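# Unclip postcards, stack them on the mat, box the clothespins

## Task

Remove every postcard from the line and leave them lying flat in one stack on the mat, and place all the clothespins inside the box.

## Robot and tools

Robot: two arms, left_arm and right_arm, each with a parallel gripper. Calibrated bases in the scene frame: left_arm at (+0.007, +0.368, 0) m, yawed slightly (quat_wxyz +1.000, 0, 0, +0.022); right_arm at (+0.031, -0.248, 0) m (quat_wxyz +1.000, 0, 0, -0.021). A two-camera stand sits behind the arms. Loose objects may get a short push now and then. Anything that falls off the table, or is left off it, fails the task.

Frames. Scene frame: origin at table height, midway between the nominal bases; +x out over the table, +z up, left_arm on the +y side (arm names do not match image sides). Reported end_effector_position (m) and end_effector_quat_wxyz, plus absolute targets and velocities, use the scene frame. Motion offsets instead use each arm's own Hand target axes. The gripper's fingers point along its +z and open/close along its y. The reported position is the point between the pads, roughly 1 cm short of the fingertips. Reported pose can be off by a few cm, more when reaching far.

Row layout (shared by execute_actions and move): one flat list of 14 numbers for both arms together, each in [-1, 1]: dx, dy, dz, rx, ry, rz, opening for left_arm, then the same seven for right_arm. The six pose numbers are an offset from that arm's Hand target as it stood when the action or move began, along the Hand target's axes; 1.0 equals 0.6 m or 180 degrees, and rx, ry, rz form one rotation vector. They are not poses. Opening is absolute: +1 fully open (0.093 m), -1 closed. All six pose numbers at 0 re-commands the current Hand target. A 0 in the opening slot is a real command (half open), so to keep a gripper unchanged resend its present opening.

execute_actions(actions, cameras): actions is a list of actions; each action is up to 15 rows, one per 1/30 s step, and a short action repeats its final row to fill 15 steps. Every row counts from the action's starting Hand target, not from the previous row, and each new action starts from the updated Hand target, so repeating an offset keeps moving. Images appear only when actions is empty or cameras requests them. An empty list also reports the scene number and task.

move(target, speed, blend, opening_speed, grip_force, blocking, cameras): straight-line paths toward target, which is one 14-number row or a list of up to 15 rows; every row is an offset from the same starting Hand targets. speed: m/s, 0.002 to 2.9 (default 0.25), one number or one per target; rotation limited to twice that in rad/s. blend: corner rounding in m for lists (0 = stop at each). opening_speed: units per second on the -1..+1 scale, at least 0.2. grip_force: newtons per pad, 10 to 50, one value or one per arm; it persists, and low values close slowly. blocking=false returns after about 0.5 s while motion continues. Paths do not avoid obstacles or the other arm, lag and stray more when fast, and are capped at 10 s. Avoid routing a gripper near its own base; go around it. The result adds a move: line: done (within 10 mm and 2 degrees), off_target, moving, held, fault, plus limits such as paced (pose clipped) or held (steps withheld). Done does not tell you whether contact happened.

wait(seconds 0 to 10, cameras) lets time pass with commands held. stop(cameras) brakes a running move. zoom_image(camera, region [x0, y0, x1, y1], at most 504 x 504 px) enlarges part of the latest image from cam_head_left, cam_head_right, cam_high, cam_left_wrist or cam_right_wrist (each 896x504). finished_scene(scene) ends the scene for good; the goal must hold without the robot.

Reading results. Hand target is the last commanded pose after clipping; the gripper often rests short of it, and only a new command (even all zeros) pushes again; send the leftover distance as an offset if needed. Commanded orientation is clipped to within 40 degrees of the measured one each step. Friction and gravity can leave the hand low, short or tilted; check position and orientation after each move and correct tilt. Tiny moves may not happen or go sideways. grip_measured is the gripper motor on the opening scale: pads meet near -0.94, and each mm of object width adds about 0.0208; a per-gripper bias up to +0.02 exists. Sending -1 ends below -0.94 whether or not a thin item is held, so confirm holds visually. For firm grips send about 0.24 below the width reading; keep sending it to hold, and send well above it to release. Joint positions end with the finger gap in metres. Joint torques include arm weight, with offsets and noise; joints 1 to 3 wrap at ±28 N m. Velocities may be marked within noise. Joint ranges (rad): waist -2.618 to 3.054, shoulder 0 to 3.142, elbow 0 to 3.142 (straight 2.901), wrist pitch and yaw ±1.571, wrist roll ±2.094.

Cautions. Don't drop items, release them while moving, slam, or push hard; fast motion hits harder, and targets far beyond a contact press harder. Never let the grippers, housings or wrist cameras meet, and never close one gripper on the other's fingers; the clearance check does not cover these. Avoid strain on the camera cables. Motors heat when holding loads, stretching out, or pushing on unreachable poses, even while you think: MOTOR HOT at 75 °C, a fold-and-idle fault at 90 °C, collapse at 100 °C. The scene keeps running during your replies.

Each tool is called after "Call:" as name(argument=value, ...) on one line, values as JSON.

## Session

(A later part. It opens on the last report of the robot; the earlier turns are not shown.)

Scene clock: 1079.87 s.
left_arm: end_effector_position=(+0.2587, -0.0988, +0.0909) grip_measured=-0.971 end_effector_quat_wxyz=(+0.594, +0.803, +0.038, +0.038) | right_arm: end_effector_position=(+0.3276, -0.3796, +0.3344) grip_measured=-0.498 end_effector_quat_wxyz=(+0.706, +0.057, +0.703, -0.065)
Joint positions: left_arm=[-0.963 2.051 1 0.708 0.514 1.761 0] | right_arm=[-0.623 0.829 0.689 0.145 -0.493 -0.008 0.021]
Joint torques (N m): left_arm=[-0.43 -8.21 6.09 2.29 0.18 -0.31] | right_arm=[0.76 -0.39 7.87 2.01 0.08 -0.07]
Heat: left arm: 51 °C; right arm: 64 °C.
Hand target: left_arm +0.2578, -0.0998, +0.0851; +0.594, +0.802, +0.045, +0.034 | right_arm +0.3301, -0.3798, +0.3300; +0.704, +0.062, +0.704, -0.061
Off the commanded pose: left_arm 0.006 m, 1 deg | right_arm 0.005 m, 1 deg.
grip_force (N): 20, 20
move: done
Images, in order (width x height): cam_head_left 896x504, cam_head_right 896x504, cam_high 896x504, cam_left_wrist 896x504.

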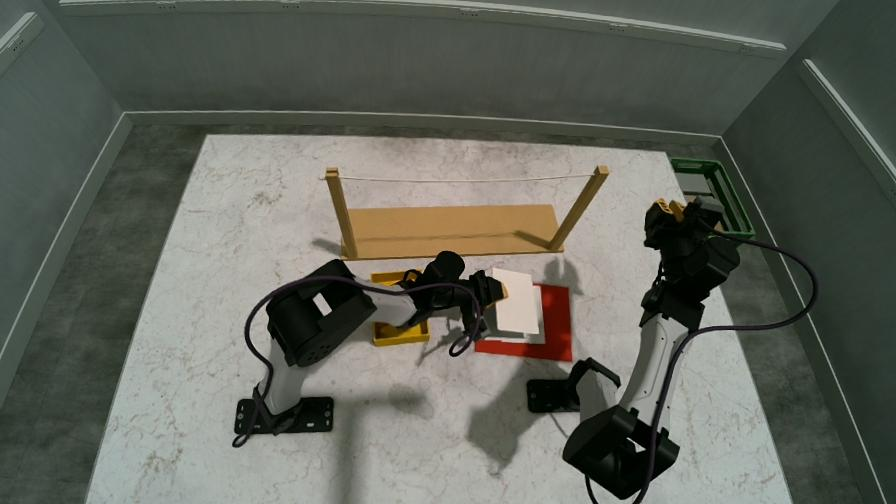

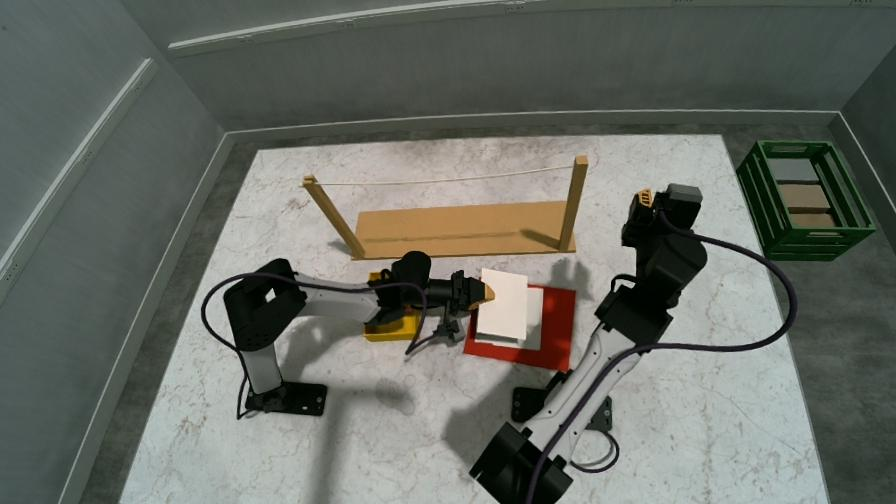

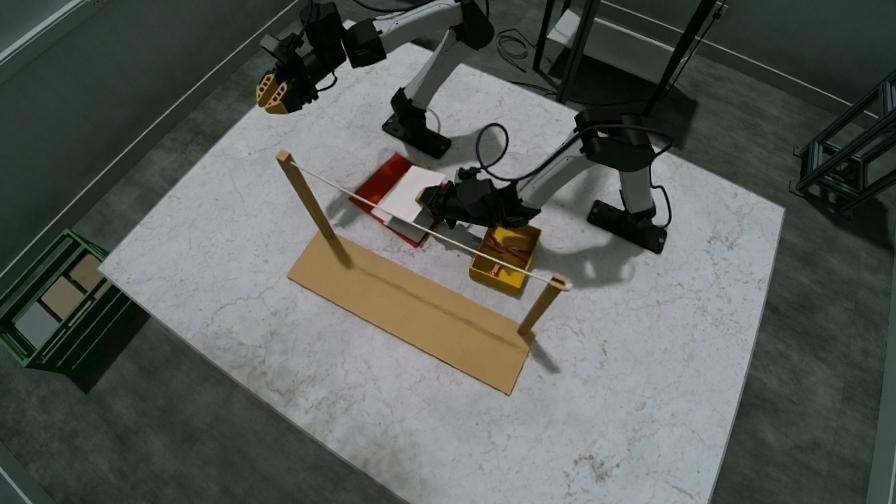

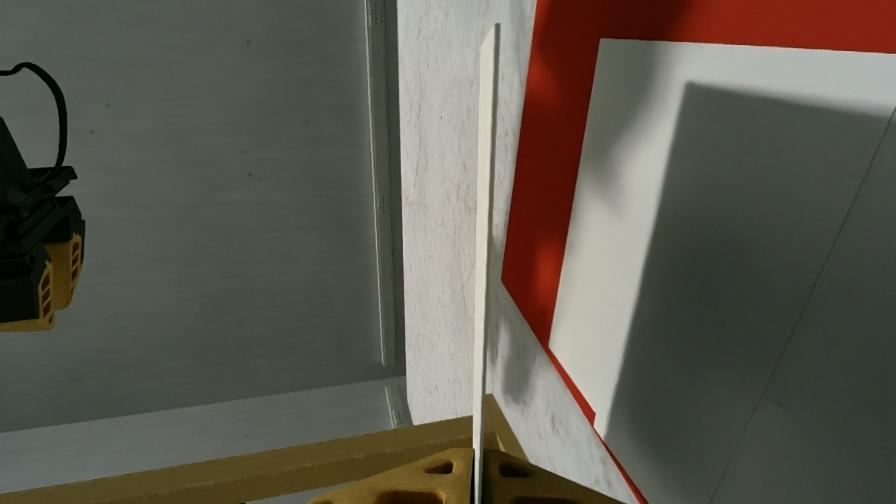

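Call:
move(target=[-0.0056,-0.0756,0.0433,0,0,0,-1,0,0,0,0,0,0,-0.5], speed=0.04, cameras=["cam_left_wrist","cam_head_left","cam_high"])

Call:
zoom_image(camera="cam_head_left", region=[440, 230, 600, 370])

Call:
zoom_image(camera="cam_high", region=[330, 120, 510, 260])

Scene clock: 1087.73 s.
left_arm: end_effector_position=(+0.2540, -0.1067, +0.0358) grip_measured=-0.971 end_effector_quat_wxyz=(+0.590, +0.806, +0.039, +0.035) | right_arm: end_effector_position=(+0.3276, -0.3796, +0.3344) grip_measured=-0.498 end_effector_quat_wxyz=(+0.706, +0.057, +0.703, -0.065)
Joint positions: left_arm=[-0.984 2.227 1 0.877 0.495 1.754 0] | right_arm=[-0.623 0.829 0.689 0.145 -0.493 -0.008 0.021]
Joint torques (N m): left_arm=[-0.51 -8.32 7.25 2.25 0.15 -0.32] | right_arm=[0.77 -0.4 7.9 2.02 0.08 -0.07]
Heat: left arm: 50 °C; right arm: 65 °C.
Hand target: left_arm +0.2559, -0.1117, +0.0342; +0.594, +0.802, +0.046, +0.034 | right_arm +0.3301, -0.3798, +0.3300; +0.704, +0.062, +0.704, -0.061
Off the commanded pose: left_arm 0.006 m, 1 deg | right_arm 0.005 m, 1 deg.
grip_force (N): 20, 20
move: done
Images, in order (width x height): cam_head_left 896x504, cam_high 896x504, cam_left_wrist 896x504.

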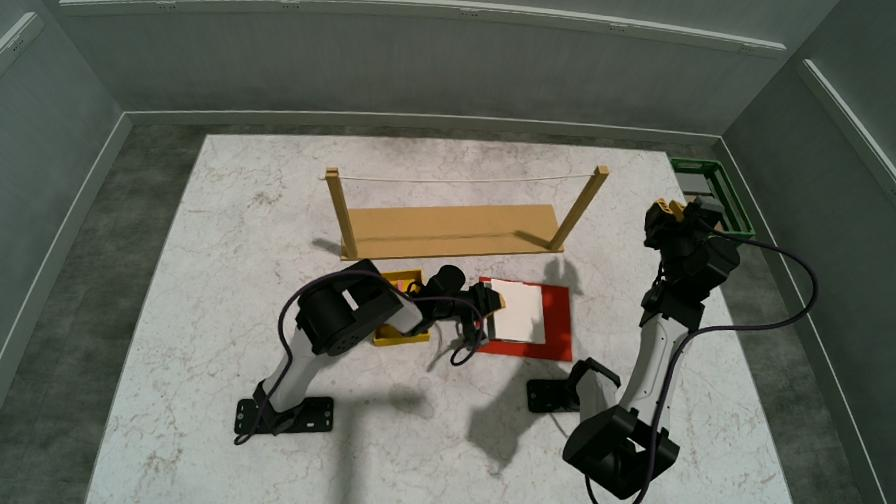

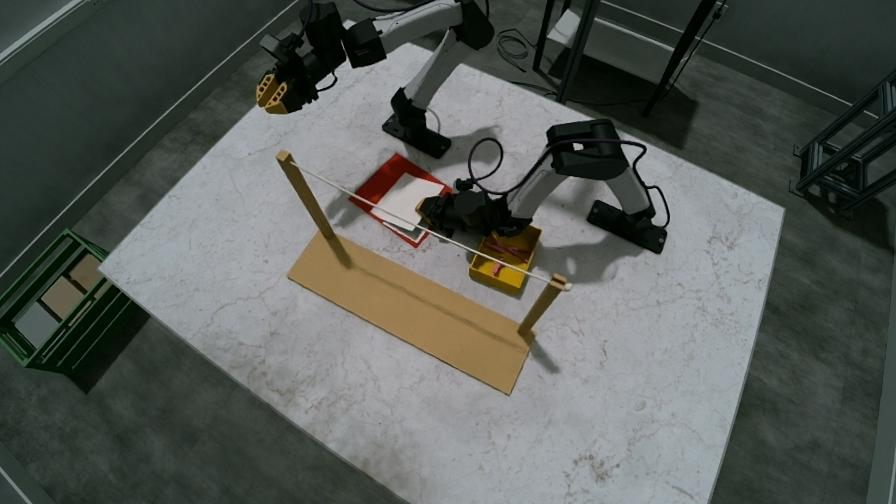

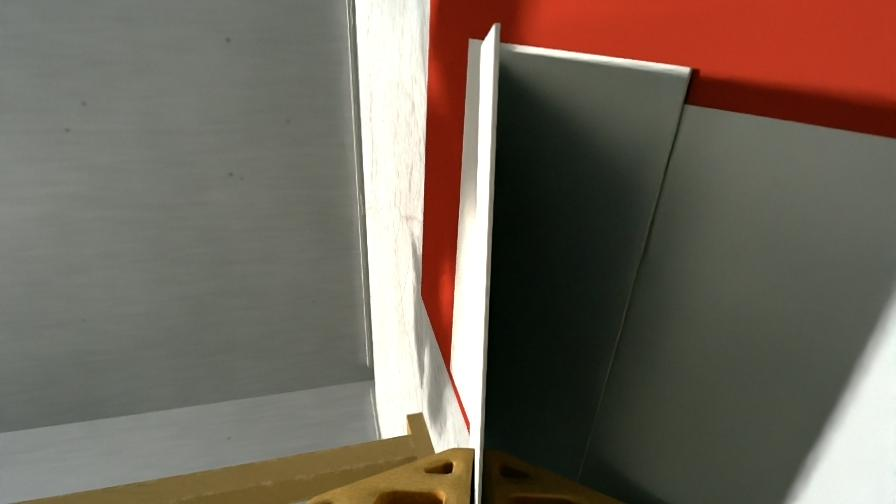

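Scaled by 3.150 from the camera's 896x504 image, which has a finer 1280x720 frame.

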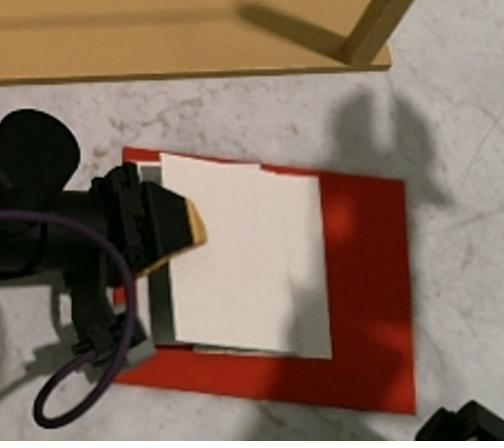

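Scaled by 2.800 from the camera's 896x504 image, which has a finer 1280x720 frame.

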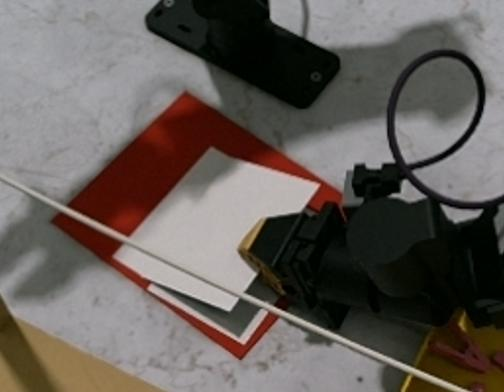

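Call:
move(target=[0,0.0159,-0.0048,0,0,0,-1,0,0,0,0,0,0,-0.5], speed=0.04)

Call:
move(target=[0,0,0,0,0,0,-0.6,0,0,0,0,0,0,-0.5], opening_speed=0.25, cameras=["cam_left_wrist","cam_head_left","cam_high"])

Call:
zoom_image(camera="cam_head_left", region=[440, 230, 600, 370])

Call:
zoom_image(camera="cam_high", region=[330, 120, 510, 260])

Scene clock: 1092.20 s.
left_arm: end_effector_position=(+0.2540, -0.1067, +0.0358) grip_measured=-0.971 end_effector_quat_wxyz=(+0.590, +0.806, +0.039, +0.035) | right_arm: end_effector_position=(+0.3276, -0.3796, +0.3344) grip_measured=-0.498 end_effector_quat_wxyz=(+0.706, +0.057, +0.703, -0.065)
Joint positions: left_arm=[-0.984 2.227 1 0.877 0.495 1.754 0] | right_arm=[-0.623 0.829 0.689 0.145 -0.493 -0.008 0.021]
Joint torques (N m): left_arm=[-0.5 -10.97 7.24 1.95 0.14 -0.32] | right_arm=[0.73 -0.39 7.9 2.01 0.07 -0.08]
Heat: left arm: 51 °C; right arm: 65 °C.
Hand target: left_arm +0.2559, -0.1118, +0.0442; +0.594, +0.802, +0.045, +0.034 | right_arm +0.3301, -0.3798, +0.3300; +0.704, +0.062, +0.704, -0.061
Off the commanded pose: left_arm 0.010 m, 1 deg | right_arm 0.005 m, 1 deg.
grip_force (N): 20, 20
move: done

Scene clock: 1094.00 s.
left_arm: end_effector_position=(+0.2543, -0.1066, +0.0358) grip_measured=-0.602 end_effector_quat_wxyz=(+0.589, +0.806, +0.040, +0.036) | right_arm: end_effector_position=(+0.3276, -0.3796, +0.3344) grip_measured=-0.498 end_effector_quat_wxyz=(+0.706, +0.057, +0.703, -0.065)
Joint positions: left_arm=[-0.984 2.227 1 0.877 0.493 1.753 0.016] | right_arm=[-0.623 0.829 0.689 0.145 -0.493 -0.008 0.021]
Joint torques (N m): left_arm=[-0.53 -10.97 7.25 1.96 0.16 -0.31] | right_arm=[0.77 -0.36 7.88 2 0.08 -0.07]
Heat: left arm: 52 °C; right arm: 65 °C.
Hand target: left_arm +0.2560, -0.1118, +0.0442; +0.594, +0.802, +0.046, +0.034 | right_arm +0.3301, -0.3798, +0.3300; +0.704, +0.062, +0.704, -0.061
Off the commanded pose: left_arm 0.010 m, 1 deg | right_arm 0.005 m, 1 deg.
grip_force (N): 20, 20
move: done
Images, in order (width x height): cam_head_left 896x504, cam_high 896x504, cam_left_wrist 896x504.

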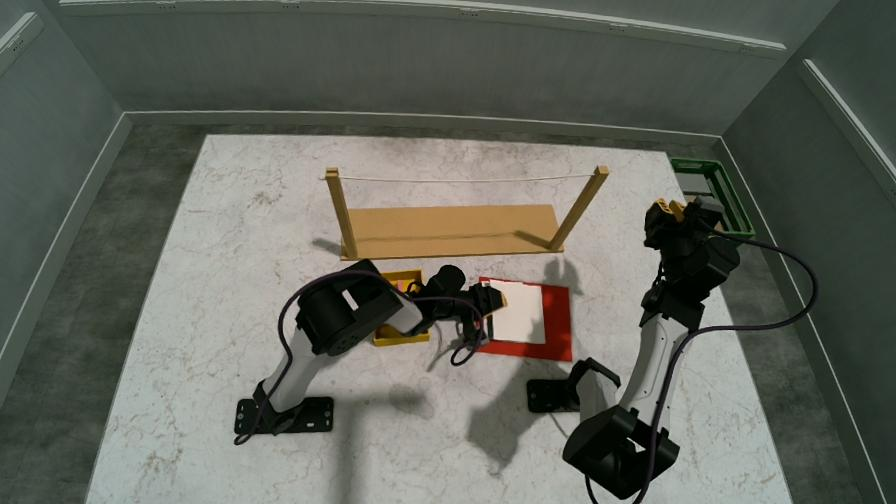

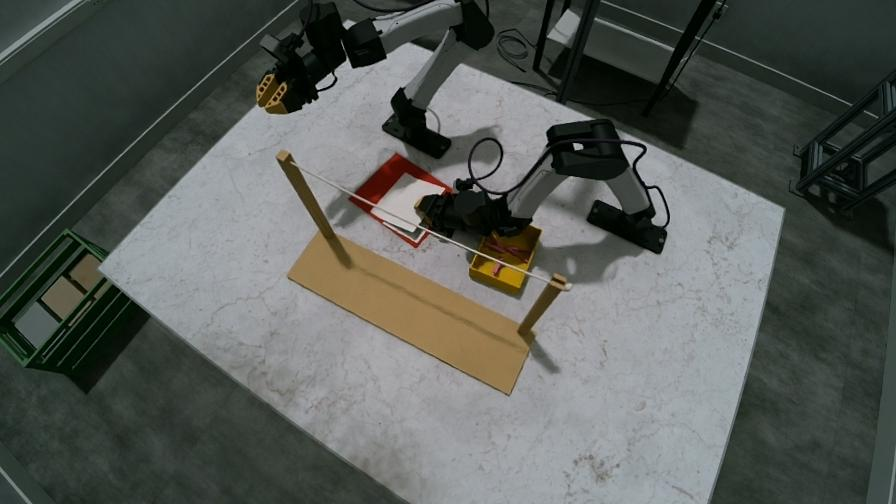

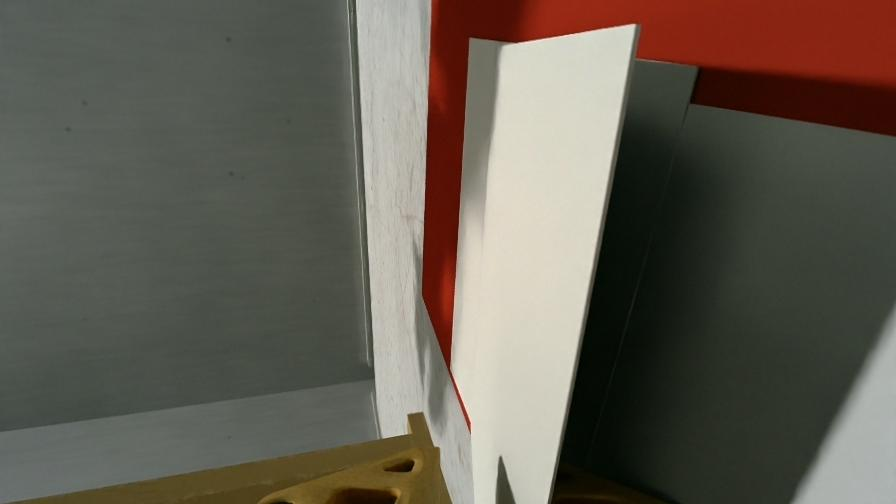

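Scaled by 3.150 from the camera's 896x504 image, which has a finer 1280x720 frame.

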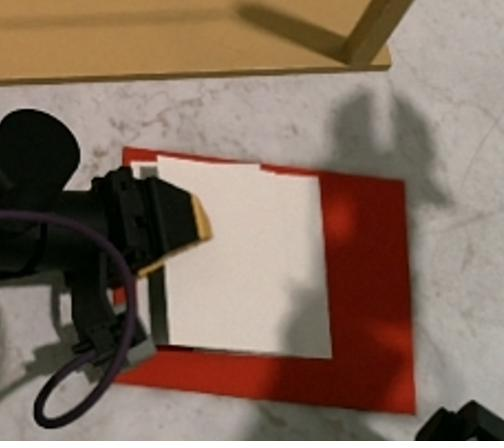

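Scaled by 2.800 from the camera's 896x504 image, which has a finer 1280x720 frame.

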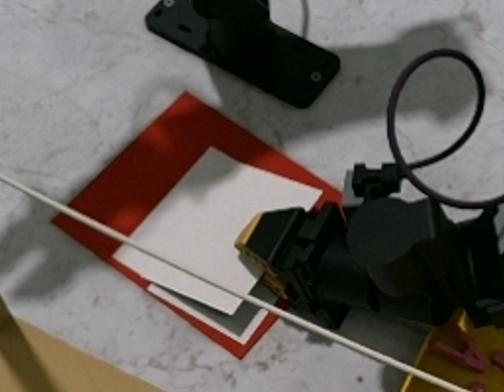

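Call:
execute_actions(actions=[], cameras=["cam_head_left","cam_left_wrist","cam_high"])

Call:
zoom_image(camera="cam_head_left", region=[440, 230, 600, 370])

Scene clock: 1102.37 s.
left_arm: end_effector_position=(+0.2543, -0.1066, +0.0358) grip_measured=-0.602 end_effector_quat_wxyz=(+0.589, +0.806, +0.040, +0.036) | right_arm: end_effector_position=(+0.3276, -0.3796, +0.3344) grip_measured=-0.498 end_effector_quat_wxyz=(+0.706, +0.057, +0.703, -0.065)
Joint positions: left_arm=[-0.984 2.227 1 0.877 0.493 1.753 0.016] | right_arm=[-0.623 0.829 0.689 0.145 -0.493 -0.008 0.021]
Joint velocities: within noise
Joint torques (N m): left_arm=[-0.54 -10.97 7.25 1.95 0.16 -0.31] | right_arm=[0.75 -0.38 7.87 2.02 0.07 -0.07]
Heat: left arm: 55 °C; right arm: 65 °C.
Hand target: left_arm +0.2560, -0.1118, +0.0442; +0.594, +0.802, +0.046, +0.034 | right_arm +0.3301, -0.3798, +0.3300; +0.704, +0.062, +0.704, -0.061
Tool commands: left_gripper/opening=-0.6 right_gripper/opening=-0.5
Off the commanded pose: left_arm 0.010 m, 1 deg | right_arm 0.005 m, 1 deg.
grip_force (N): 20, 20
Images, in order (width x height): cam_head_left 896x504, cam_high 896x504, cam_left_wrist 896x504.

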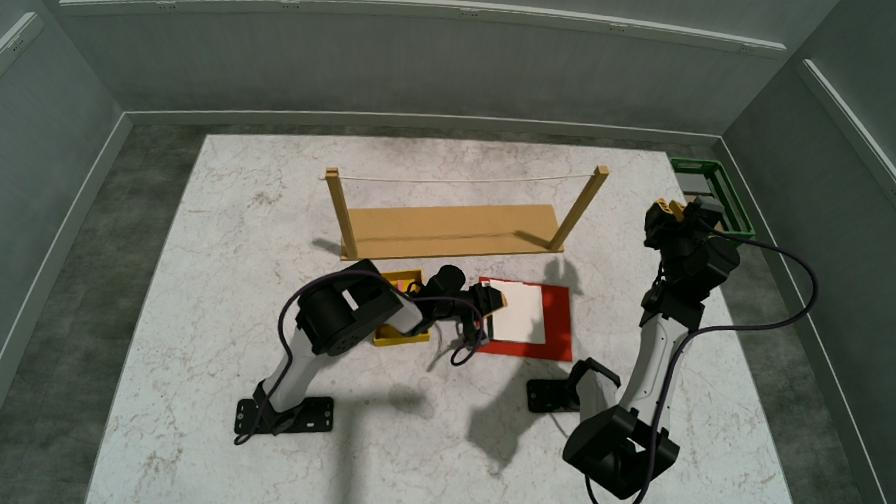

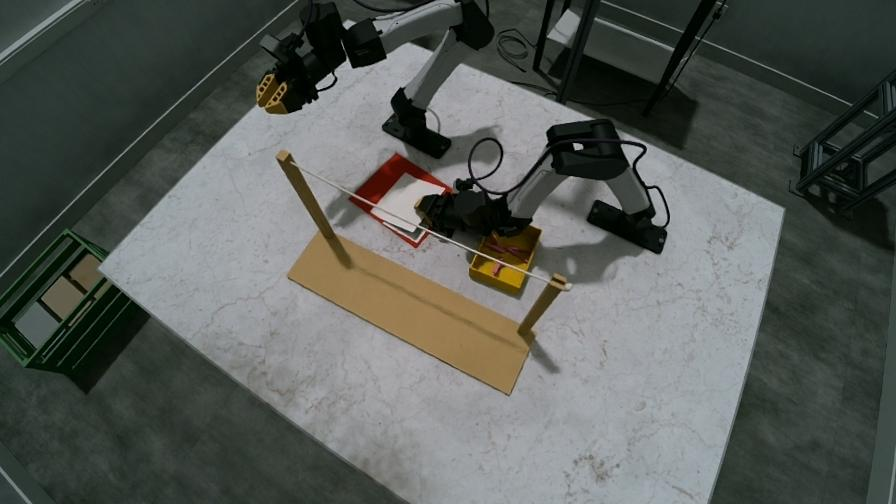

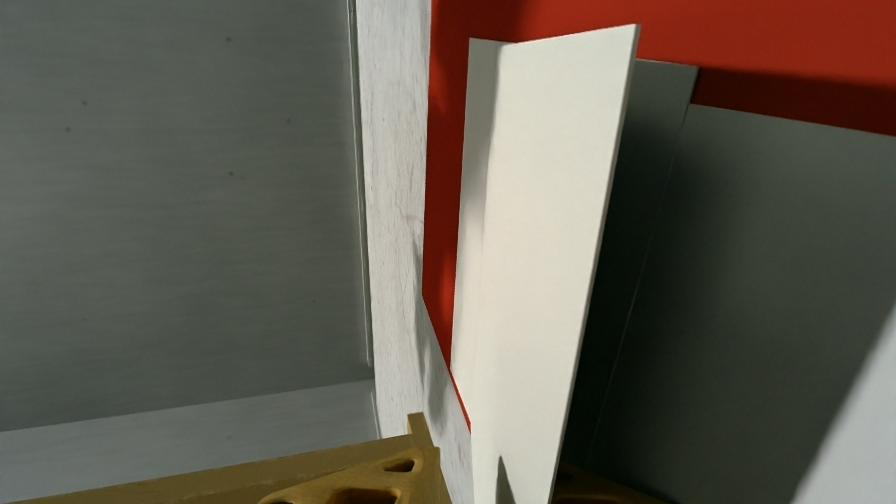

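Scaled by 3.150 from the camera's 896x504 image, which has a finer 1280x720 frame.

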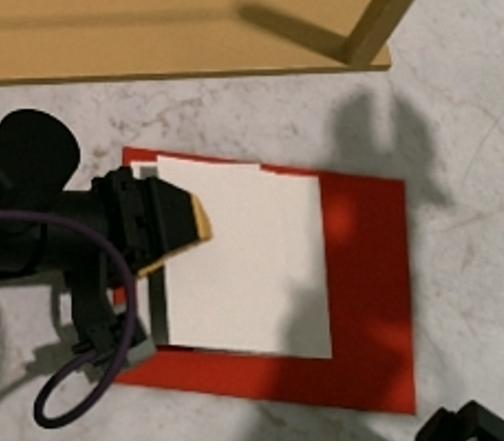

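Call:
move(target=[[0,0.008,-0.005,0,0,0,-0.6,0,0,0,0,0,0,-0.5],[0,0.012,-0.06,0,0,0,-0.6,0,0,0,0,0,0,-0.5]], speed=0.05, blend=0.003, cameras=["cam_head_left","cam_left_wrist"])

Call:
zoom_image(camera="cam_head_left", region=[440, 230, 600, 370])

Scene clock: 1107.03 s.
left_arm: end_effector_position=(+0.2552, -0.0807, +0.0475) grip_measured=-0.602 end_effector_quat_wxyz=(+0.586, +0.808, +0.053, +0.039) | right_arm: end_effector_position=(+0.3276, -0.3796, +0.3344) grip_measured=-0.498 end_effector_quat_wxyz=(+0.706, +0.057, +0.703, -0.065)
Joint positions: left_arm=[-0.95 2.132 0.902 0.869 0.503 1.753 0.016] | right_arm=[-0.623 0.829 0.689 0.145 -0.493 -0.008 0.021]
Joint torques (N m): left_arm=[0.21 -12.51 5.03 1.96 0.52 -0.14] | right_arm=[0.75 -0.4 7.86 2 0.07 -0.07]
Heat: left arm: 57 °C; right arm: 65 °C.
Hand target: left_arm +0.2522, -0.0797, +0.0615; +0.594, +0.802, +0.045, +0.034 | right_arm +0.3301, -0.3798, +0.3300; +0.704, +0.062, +0.704, -0.061
Off the commanded pose: left_arm 0.014 m, 2 deg | right_arm 0.005 m, 1 deg.
grip_force (N): 20, 20
move: off_target (left_arm); blend cut to 0.0028 m at target 1
Images, in order (width x height): cam_head_left 896x504, cam_left_wrist 896x504.

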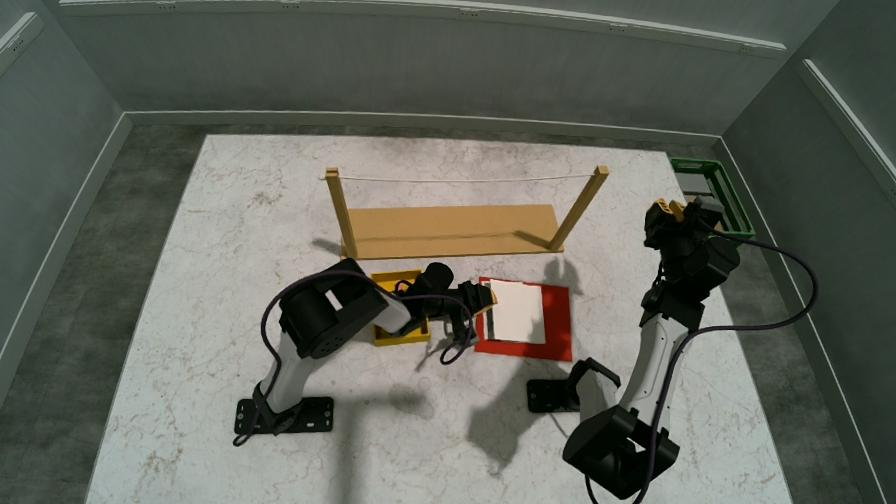

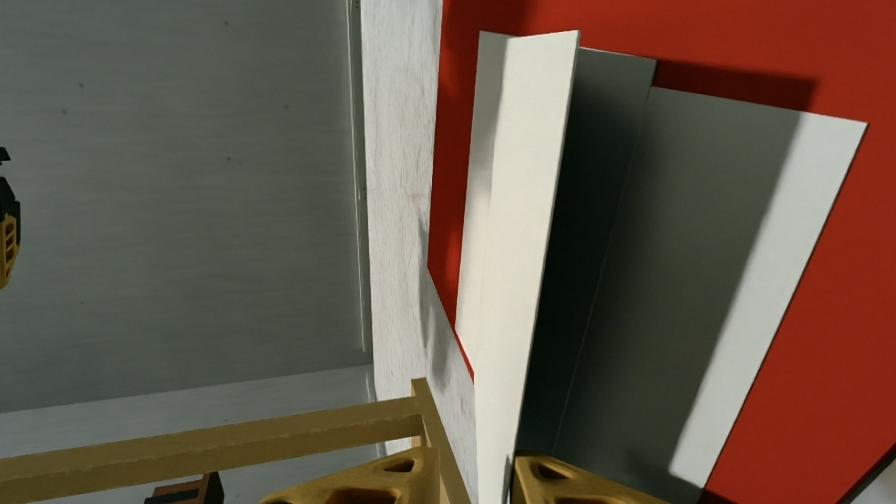

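Scaled by 3.150 from the camera's 896x504 image, which has a finer 1280x720 frame.

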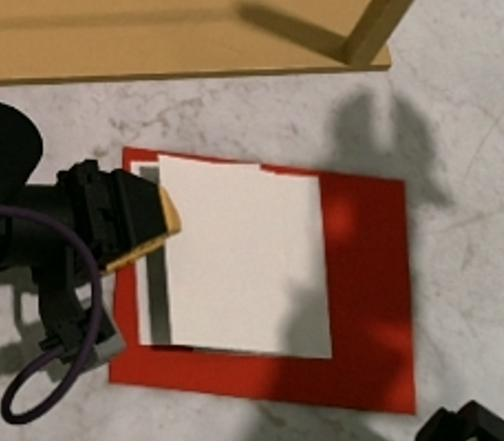

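Call:
move(target=[0,0,-0.085,0,0,0,-0.6,0,0,0,0,0,0,-0.5], speed=0.05, cameras=["cam_head_left","cam_left_wrist"])

Call:
zoom_image(camera="cam_head_left", region=[440, 230, 600, 370])

Scene clock: 1111.23 s.
left_arm: end_effector_position=(+0.2504, -0.0329, +0.0664) grip_measured=-0.602 end_effector_quat_wxyz=(+0.588, +0.806, +0.055, +0.038) | right_arm: end_effector_position=(+0.3276, -0.3796, +0.3344) grip_measured=-0.498 end_effector_quat_wxyz=(+0.706, +0.057, +0.703, -0.065)
Joint positions: left_arm=[-0.871 1.97 0.731 0.867 0.577 1.777 0.016] | right_arm=[-0.623 0.829 0.689 0.145 -0.493 -0.008 0.021]
Joint torques (N m): left_arm=[0.24 -10.76 5 1.86 0.55 -0.06] | right_arm=[0.77 -0.38 7.88 2.02 0.07 -0.06]
Heat: left arm: 58 °C; right arm: 65 °C.
Hand target: left_arm +0.2466, -0.0312, +0.0763; +0.594, +0.802, +0.046, +0.034 | right_arm +0.3301, -0.3798, +0.3300; +0.704, +0.062, +0.704, -0.061
Off the commanded pose: left_arm 0.011 m, 1 deg | right_arm 0.005 m, 1 deg.
grip_force (N): 20, 20
move: off_target (left_arm)
Images, in order (width x height): cam_head_left 896x504, cam_left_wrist 896x504.

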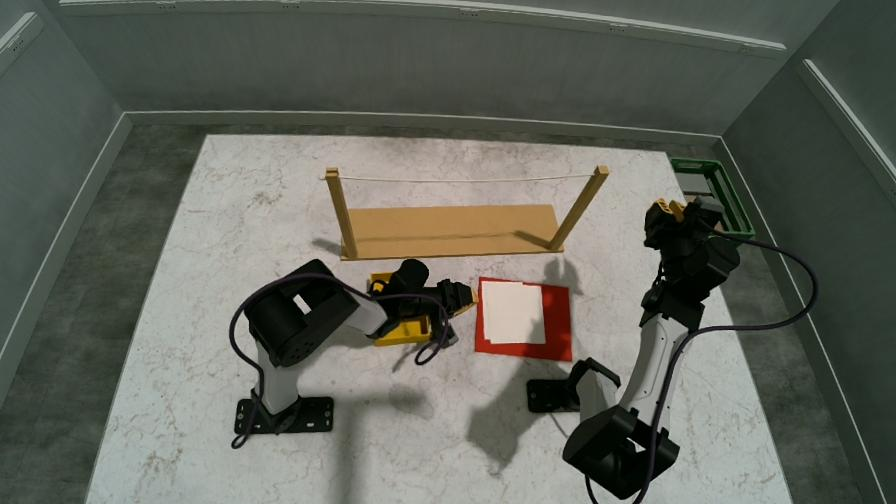

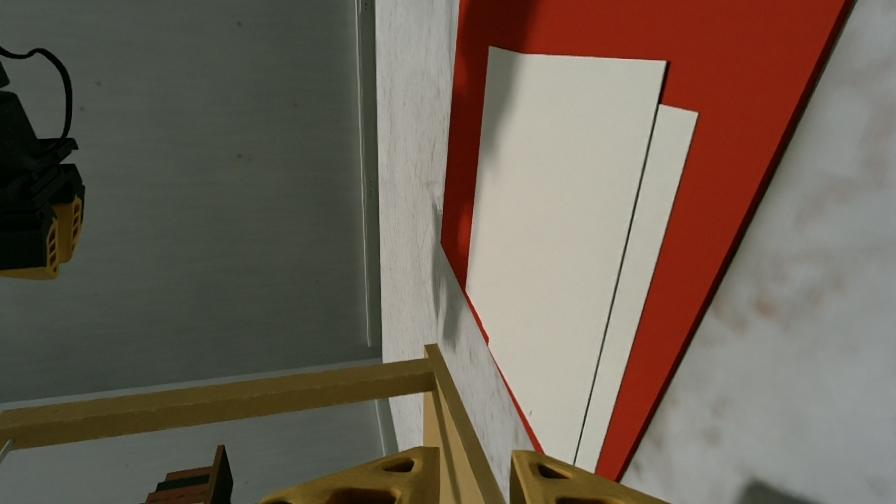

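Scaled by 3.150 from the camera's 896x504 image, which has a finer 1280x720 frame.

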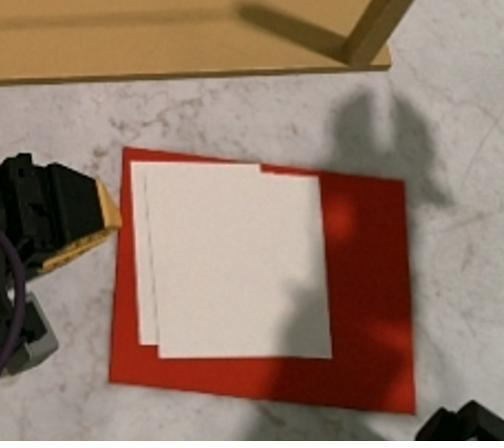

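Call:
zoom_image(camera="cam_head_left", region=[470, 270, 580, 366])

Call:
zoom_image(camera="cam_left_wrist", region=[430, 0, 896, 504])

Scaled by 4.582 from the camera's 896x504 image, which has a finer 1280x720 frame.

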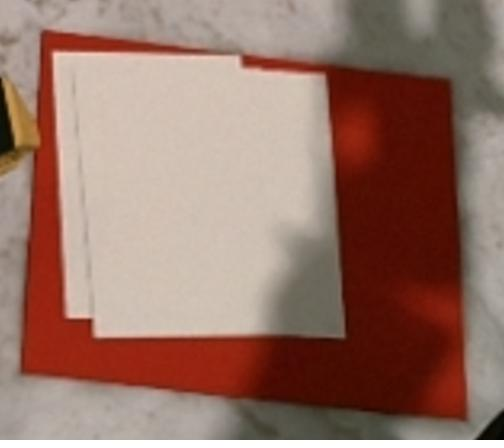

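Scaled by 1.000.

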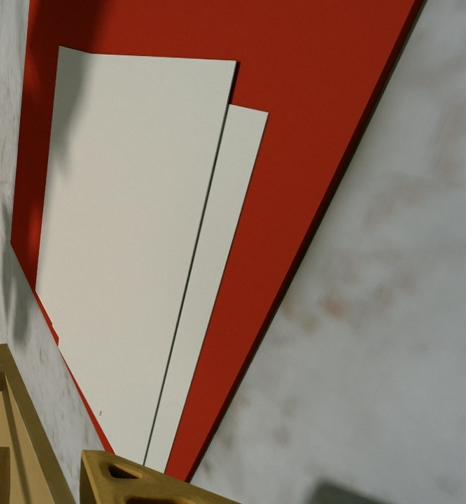

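Call:
execute_actions(actions=[], cameras=["cam_head_right","cam_high"])

Call:
zoom_image(camera="cam_high", region=[340, 145, 460, 250])

Call:
zoom_image(camera="cam_head_right", region=[360, 260, 520, 380])

Scene clock: 1124.83 s.
left_arm: end_effector_position=(+0.2502, -0.0329, +0.0664) grip_measured=-0.602 end_effector_quat_wxyz=(+0.588, +0.806, +0.055, +0.038) | right_arm: end_effector_position=(+0.3276, -0.3796, +0.3344) grip_measured=-0.498 end_effector_quat_wxyz=(+0.706, +0.057, +0.703, -0.065)
Joint positions: left_arm=[-0.871 1.97 0.731 0.867 0.578 1.777 0.016] | right_arm=[-0.623 0.829 0.689 0.145 -0.493 -0.008 0.021]
Joint velocities: within noise
Joint torques (N m): left_arm=[0.23 -10.74 5.03 1.89 0.51 -0.06] | right_arm=[0.76 -0.4 7.84 2.01 0.06 -0.06]
Heat: left arm: 60 °C; right arm: 65 °C.
Hand target: left_arm +0.2466, -0.0312, +0.0763; +0.594, +0.802, +0.045, +0.034 | right_arm +0.3301, -0.3798, +0.3299; +0.704, +0.062, +0.704, -0.061
Tool commands: left_gripper/opening=-0.6 right_gripper/opening=-0.5
Off the commanded pose: left_arm 0.011 m, 1 deg | right_arm 0.005 m, 1 deg.
grip_force (N): 20, 20
Images, in order (width x height): cam_head_right 896x504, cam_high 896x504.

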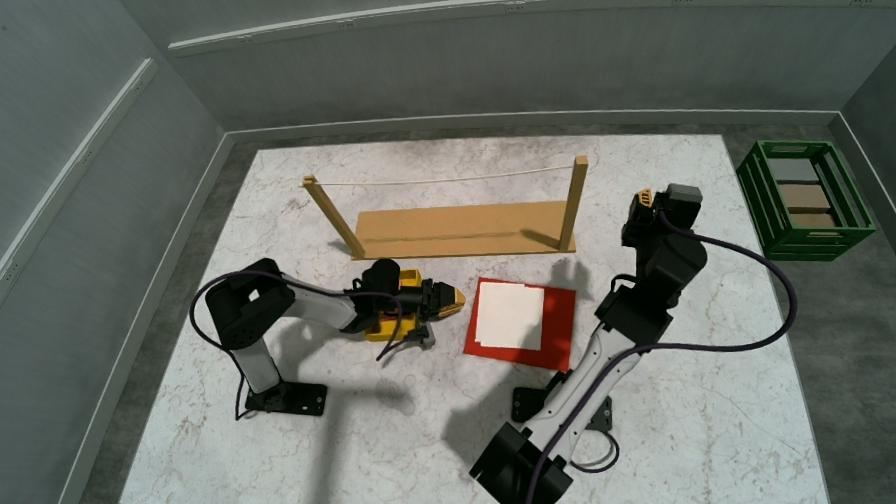

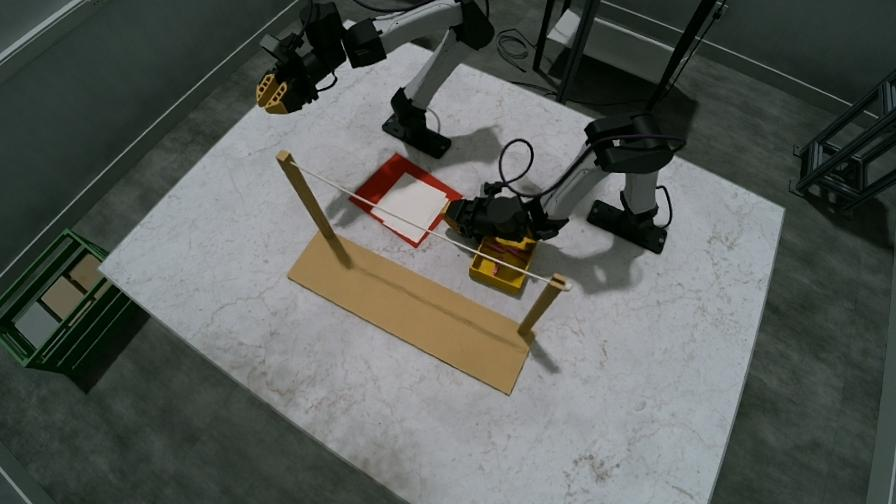

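Scaled by 4.200 from the camera's 896x504 image, which has a finer 1280x720 frame.

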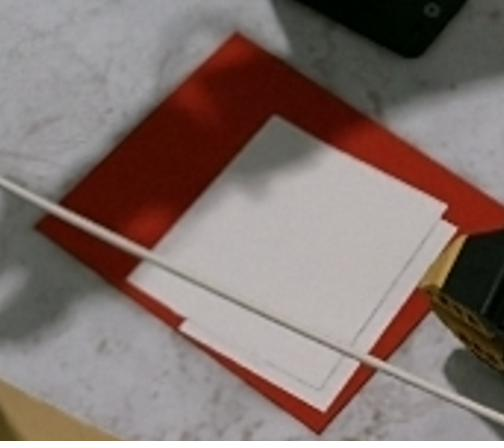

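Scaled by 3.150 from the camera's 896x504 image, which has a finer 1280x720 frame.

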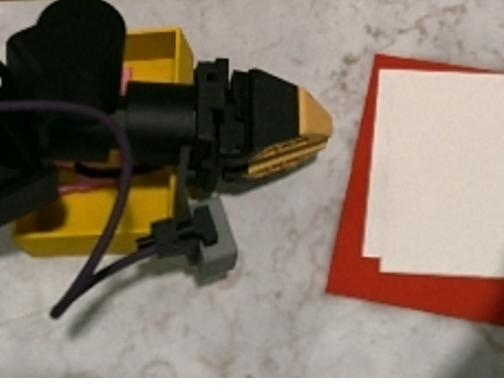

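Call:
move(target=[0,0.16,-0.03,0,0,0,-0.6,0,0,0,0,0,0,-0.5], speed=0.12, cameras=["cam_head_left","cam_high","cam_head_right"])

Call:
zoom_image(camera="cam_high", region=[450, 210, 560, 305])

Call:
zoom_image(camera="cam_head_left", region=[360, 255, 580, 375])

Scene clock: 1137.77 s.
left_arm: end_effector_position=(+0.2493, -0.0393, +0.1579) grip_measured=-0.602 end_effector_quat_wxyz=(+0.585, +0.809, +0.053, +0.032) | right_arm: end_effector_position=(+0.3276, -0.3796, +0.3344) grip_measured=-0.498 end_effector_quat_wxyz=(+0.706, +0.057, +0.703, -0.065)
Joint positions: left_arm=[-0.882 1.697 0.884 0.43 0.578 1.777 0.016] | right_arm=[-0.623 0.829 0.689 0.145 -0.493 -0.008 0.021]
Joint torques (N m): left_arm=[-0.49 -9.28 9.03 1.91 0.32 -0.14] | right_arm=[0.75 -0.4 7.9 2 0.08 -0.08]
Heat: left arm: 61 °C; right arm: 65 °C.
Hand target: left_arm +0.2478, -0.0419, +0.1735; +0.594, +0.802, +0.045, +0.034 | right_arm +0.3301, -0.3798, +0.3299; +0.704, +0.062, +0.704, -0.061
Off the commanded pose: left_arm 0.016 m, 2 deg | right_arm 0.005 m, 1 deg.
grip_force (N): 20, 20
move: off_target (left_arm)
Images, in order (width x height): cam_head_left 896x504, cam_head_right 896x504, cam_high 896x504.

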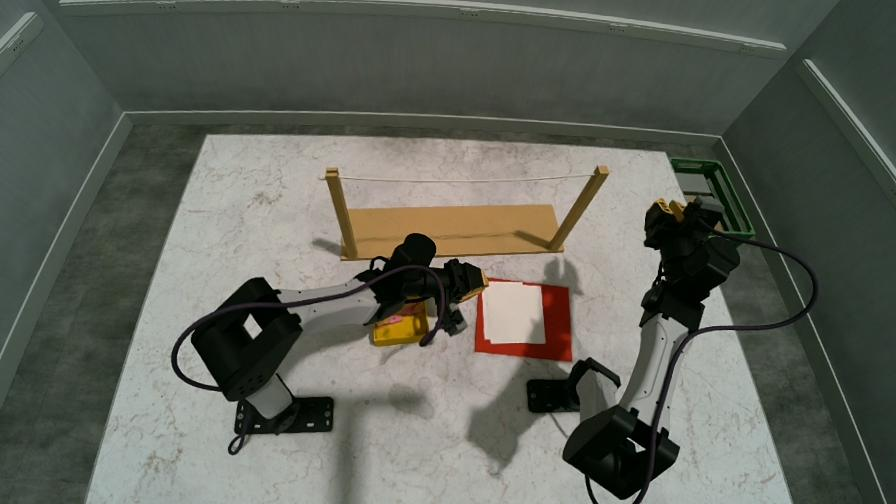

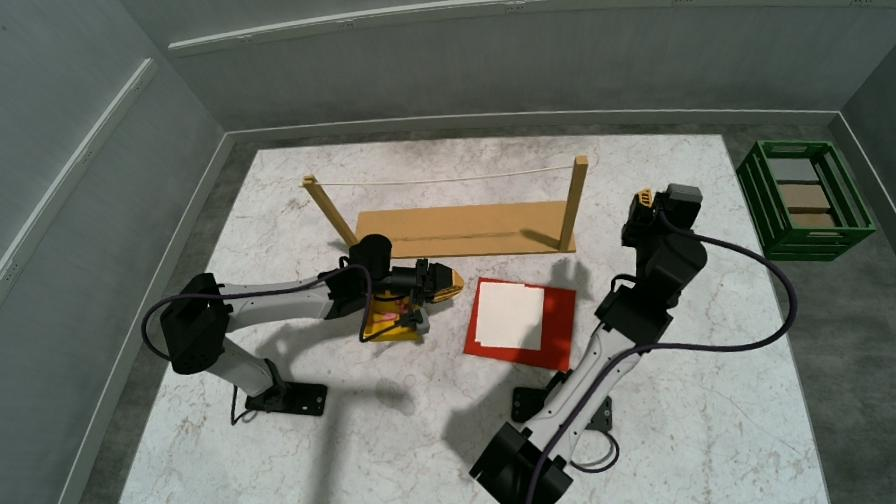

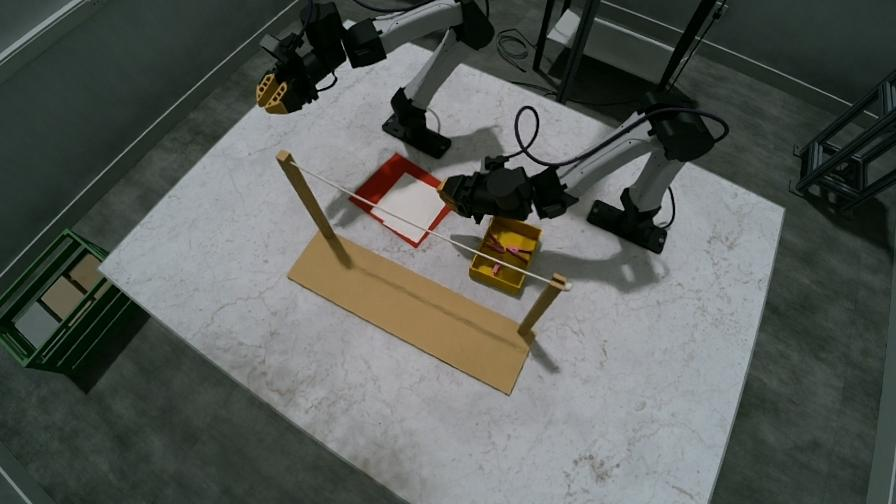

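Scaled by 4.582 from the camera's 896x504 image, which has a finer 1280x720 frame.

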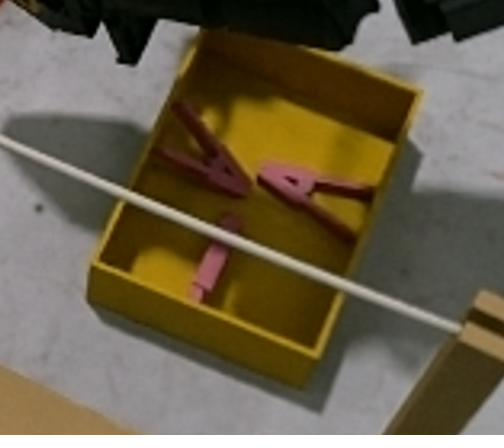

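Scaled by 2.291 from the camera's 896x504 image, which has a finer 1280x720 frame.

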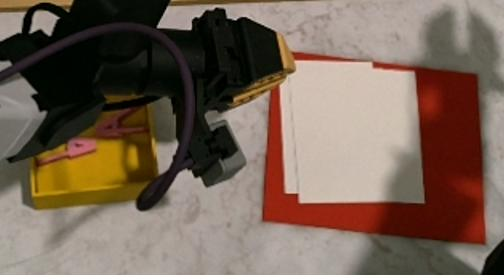

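Call:
finished_scene(scene=2)

The scene is finished: the task was done.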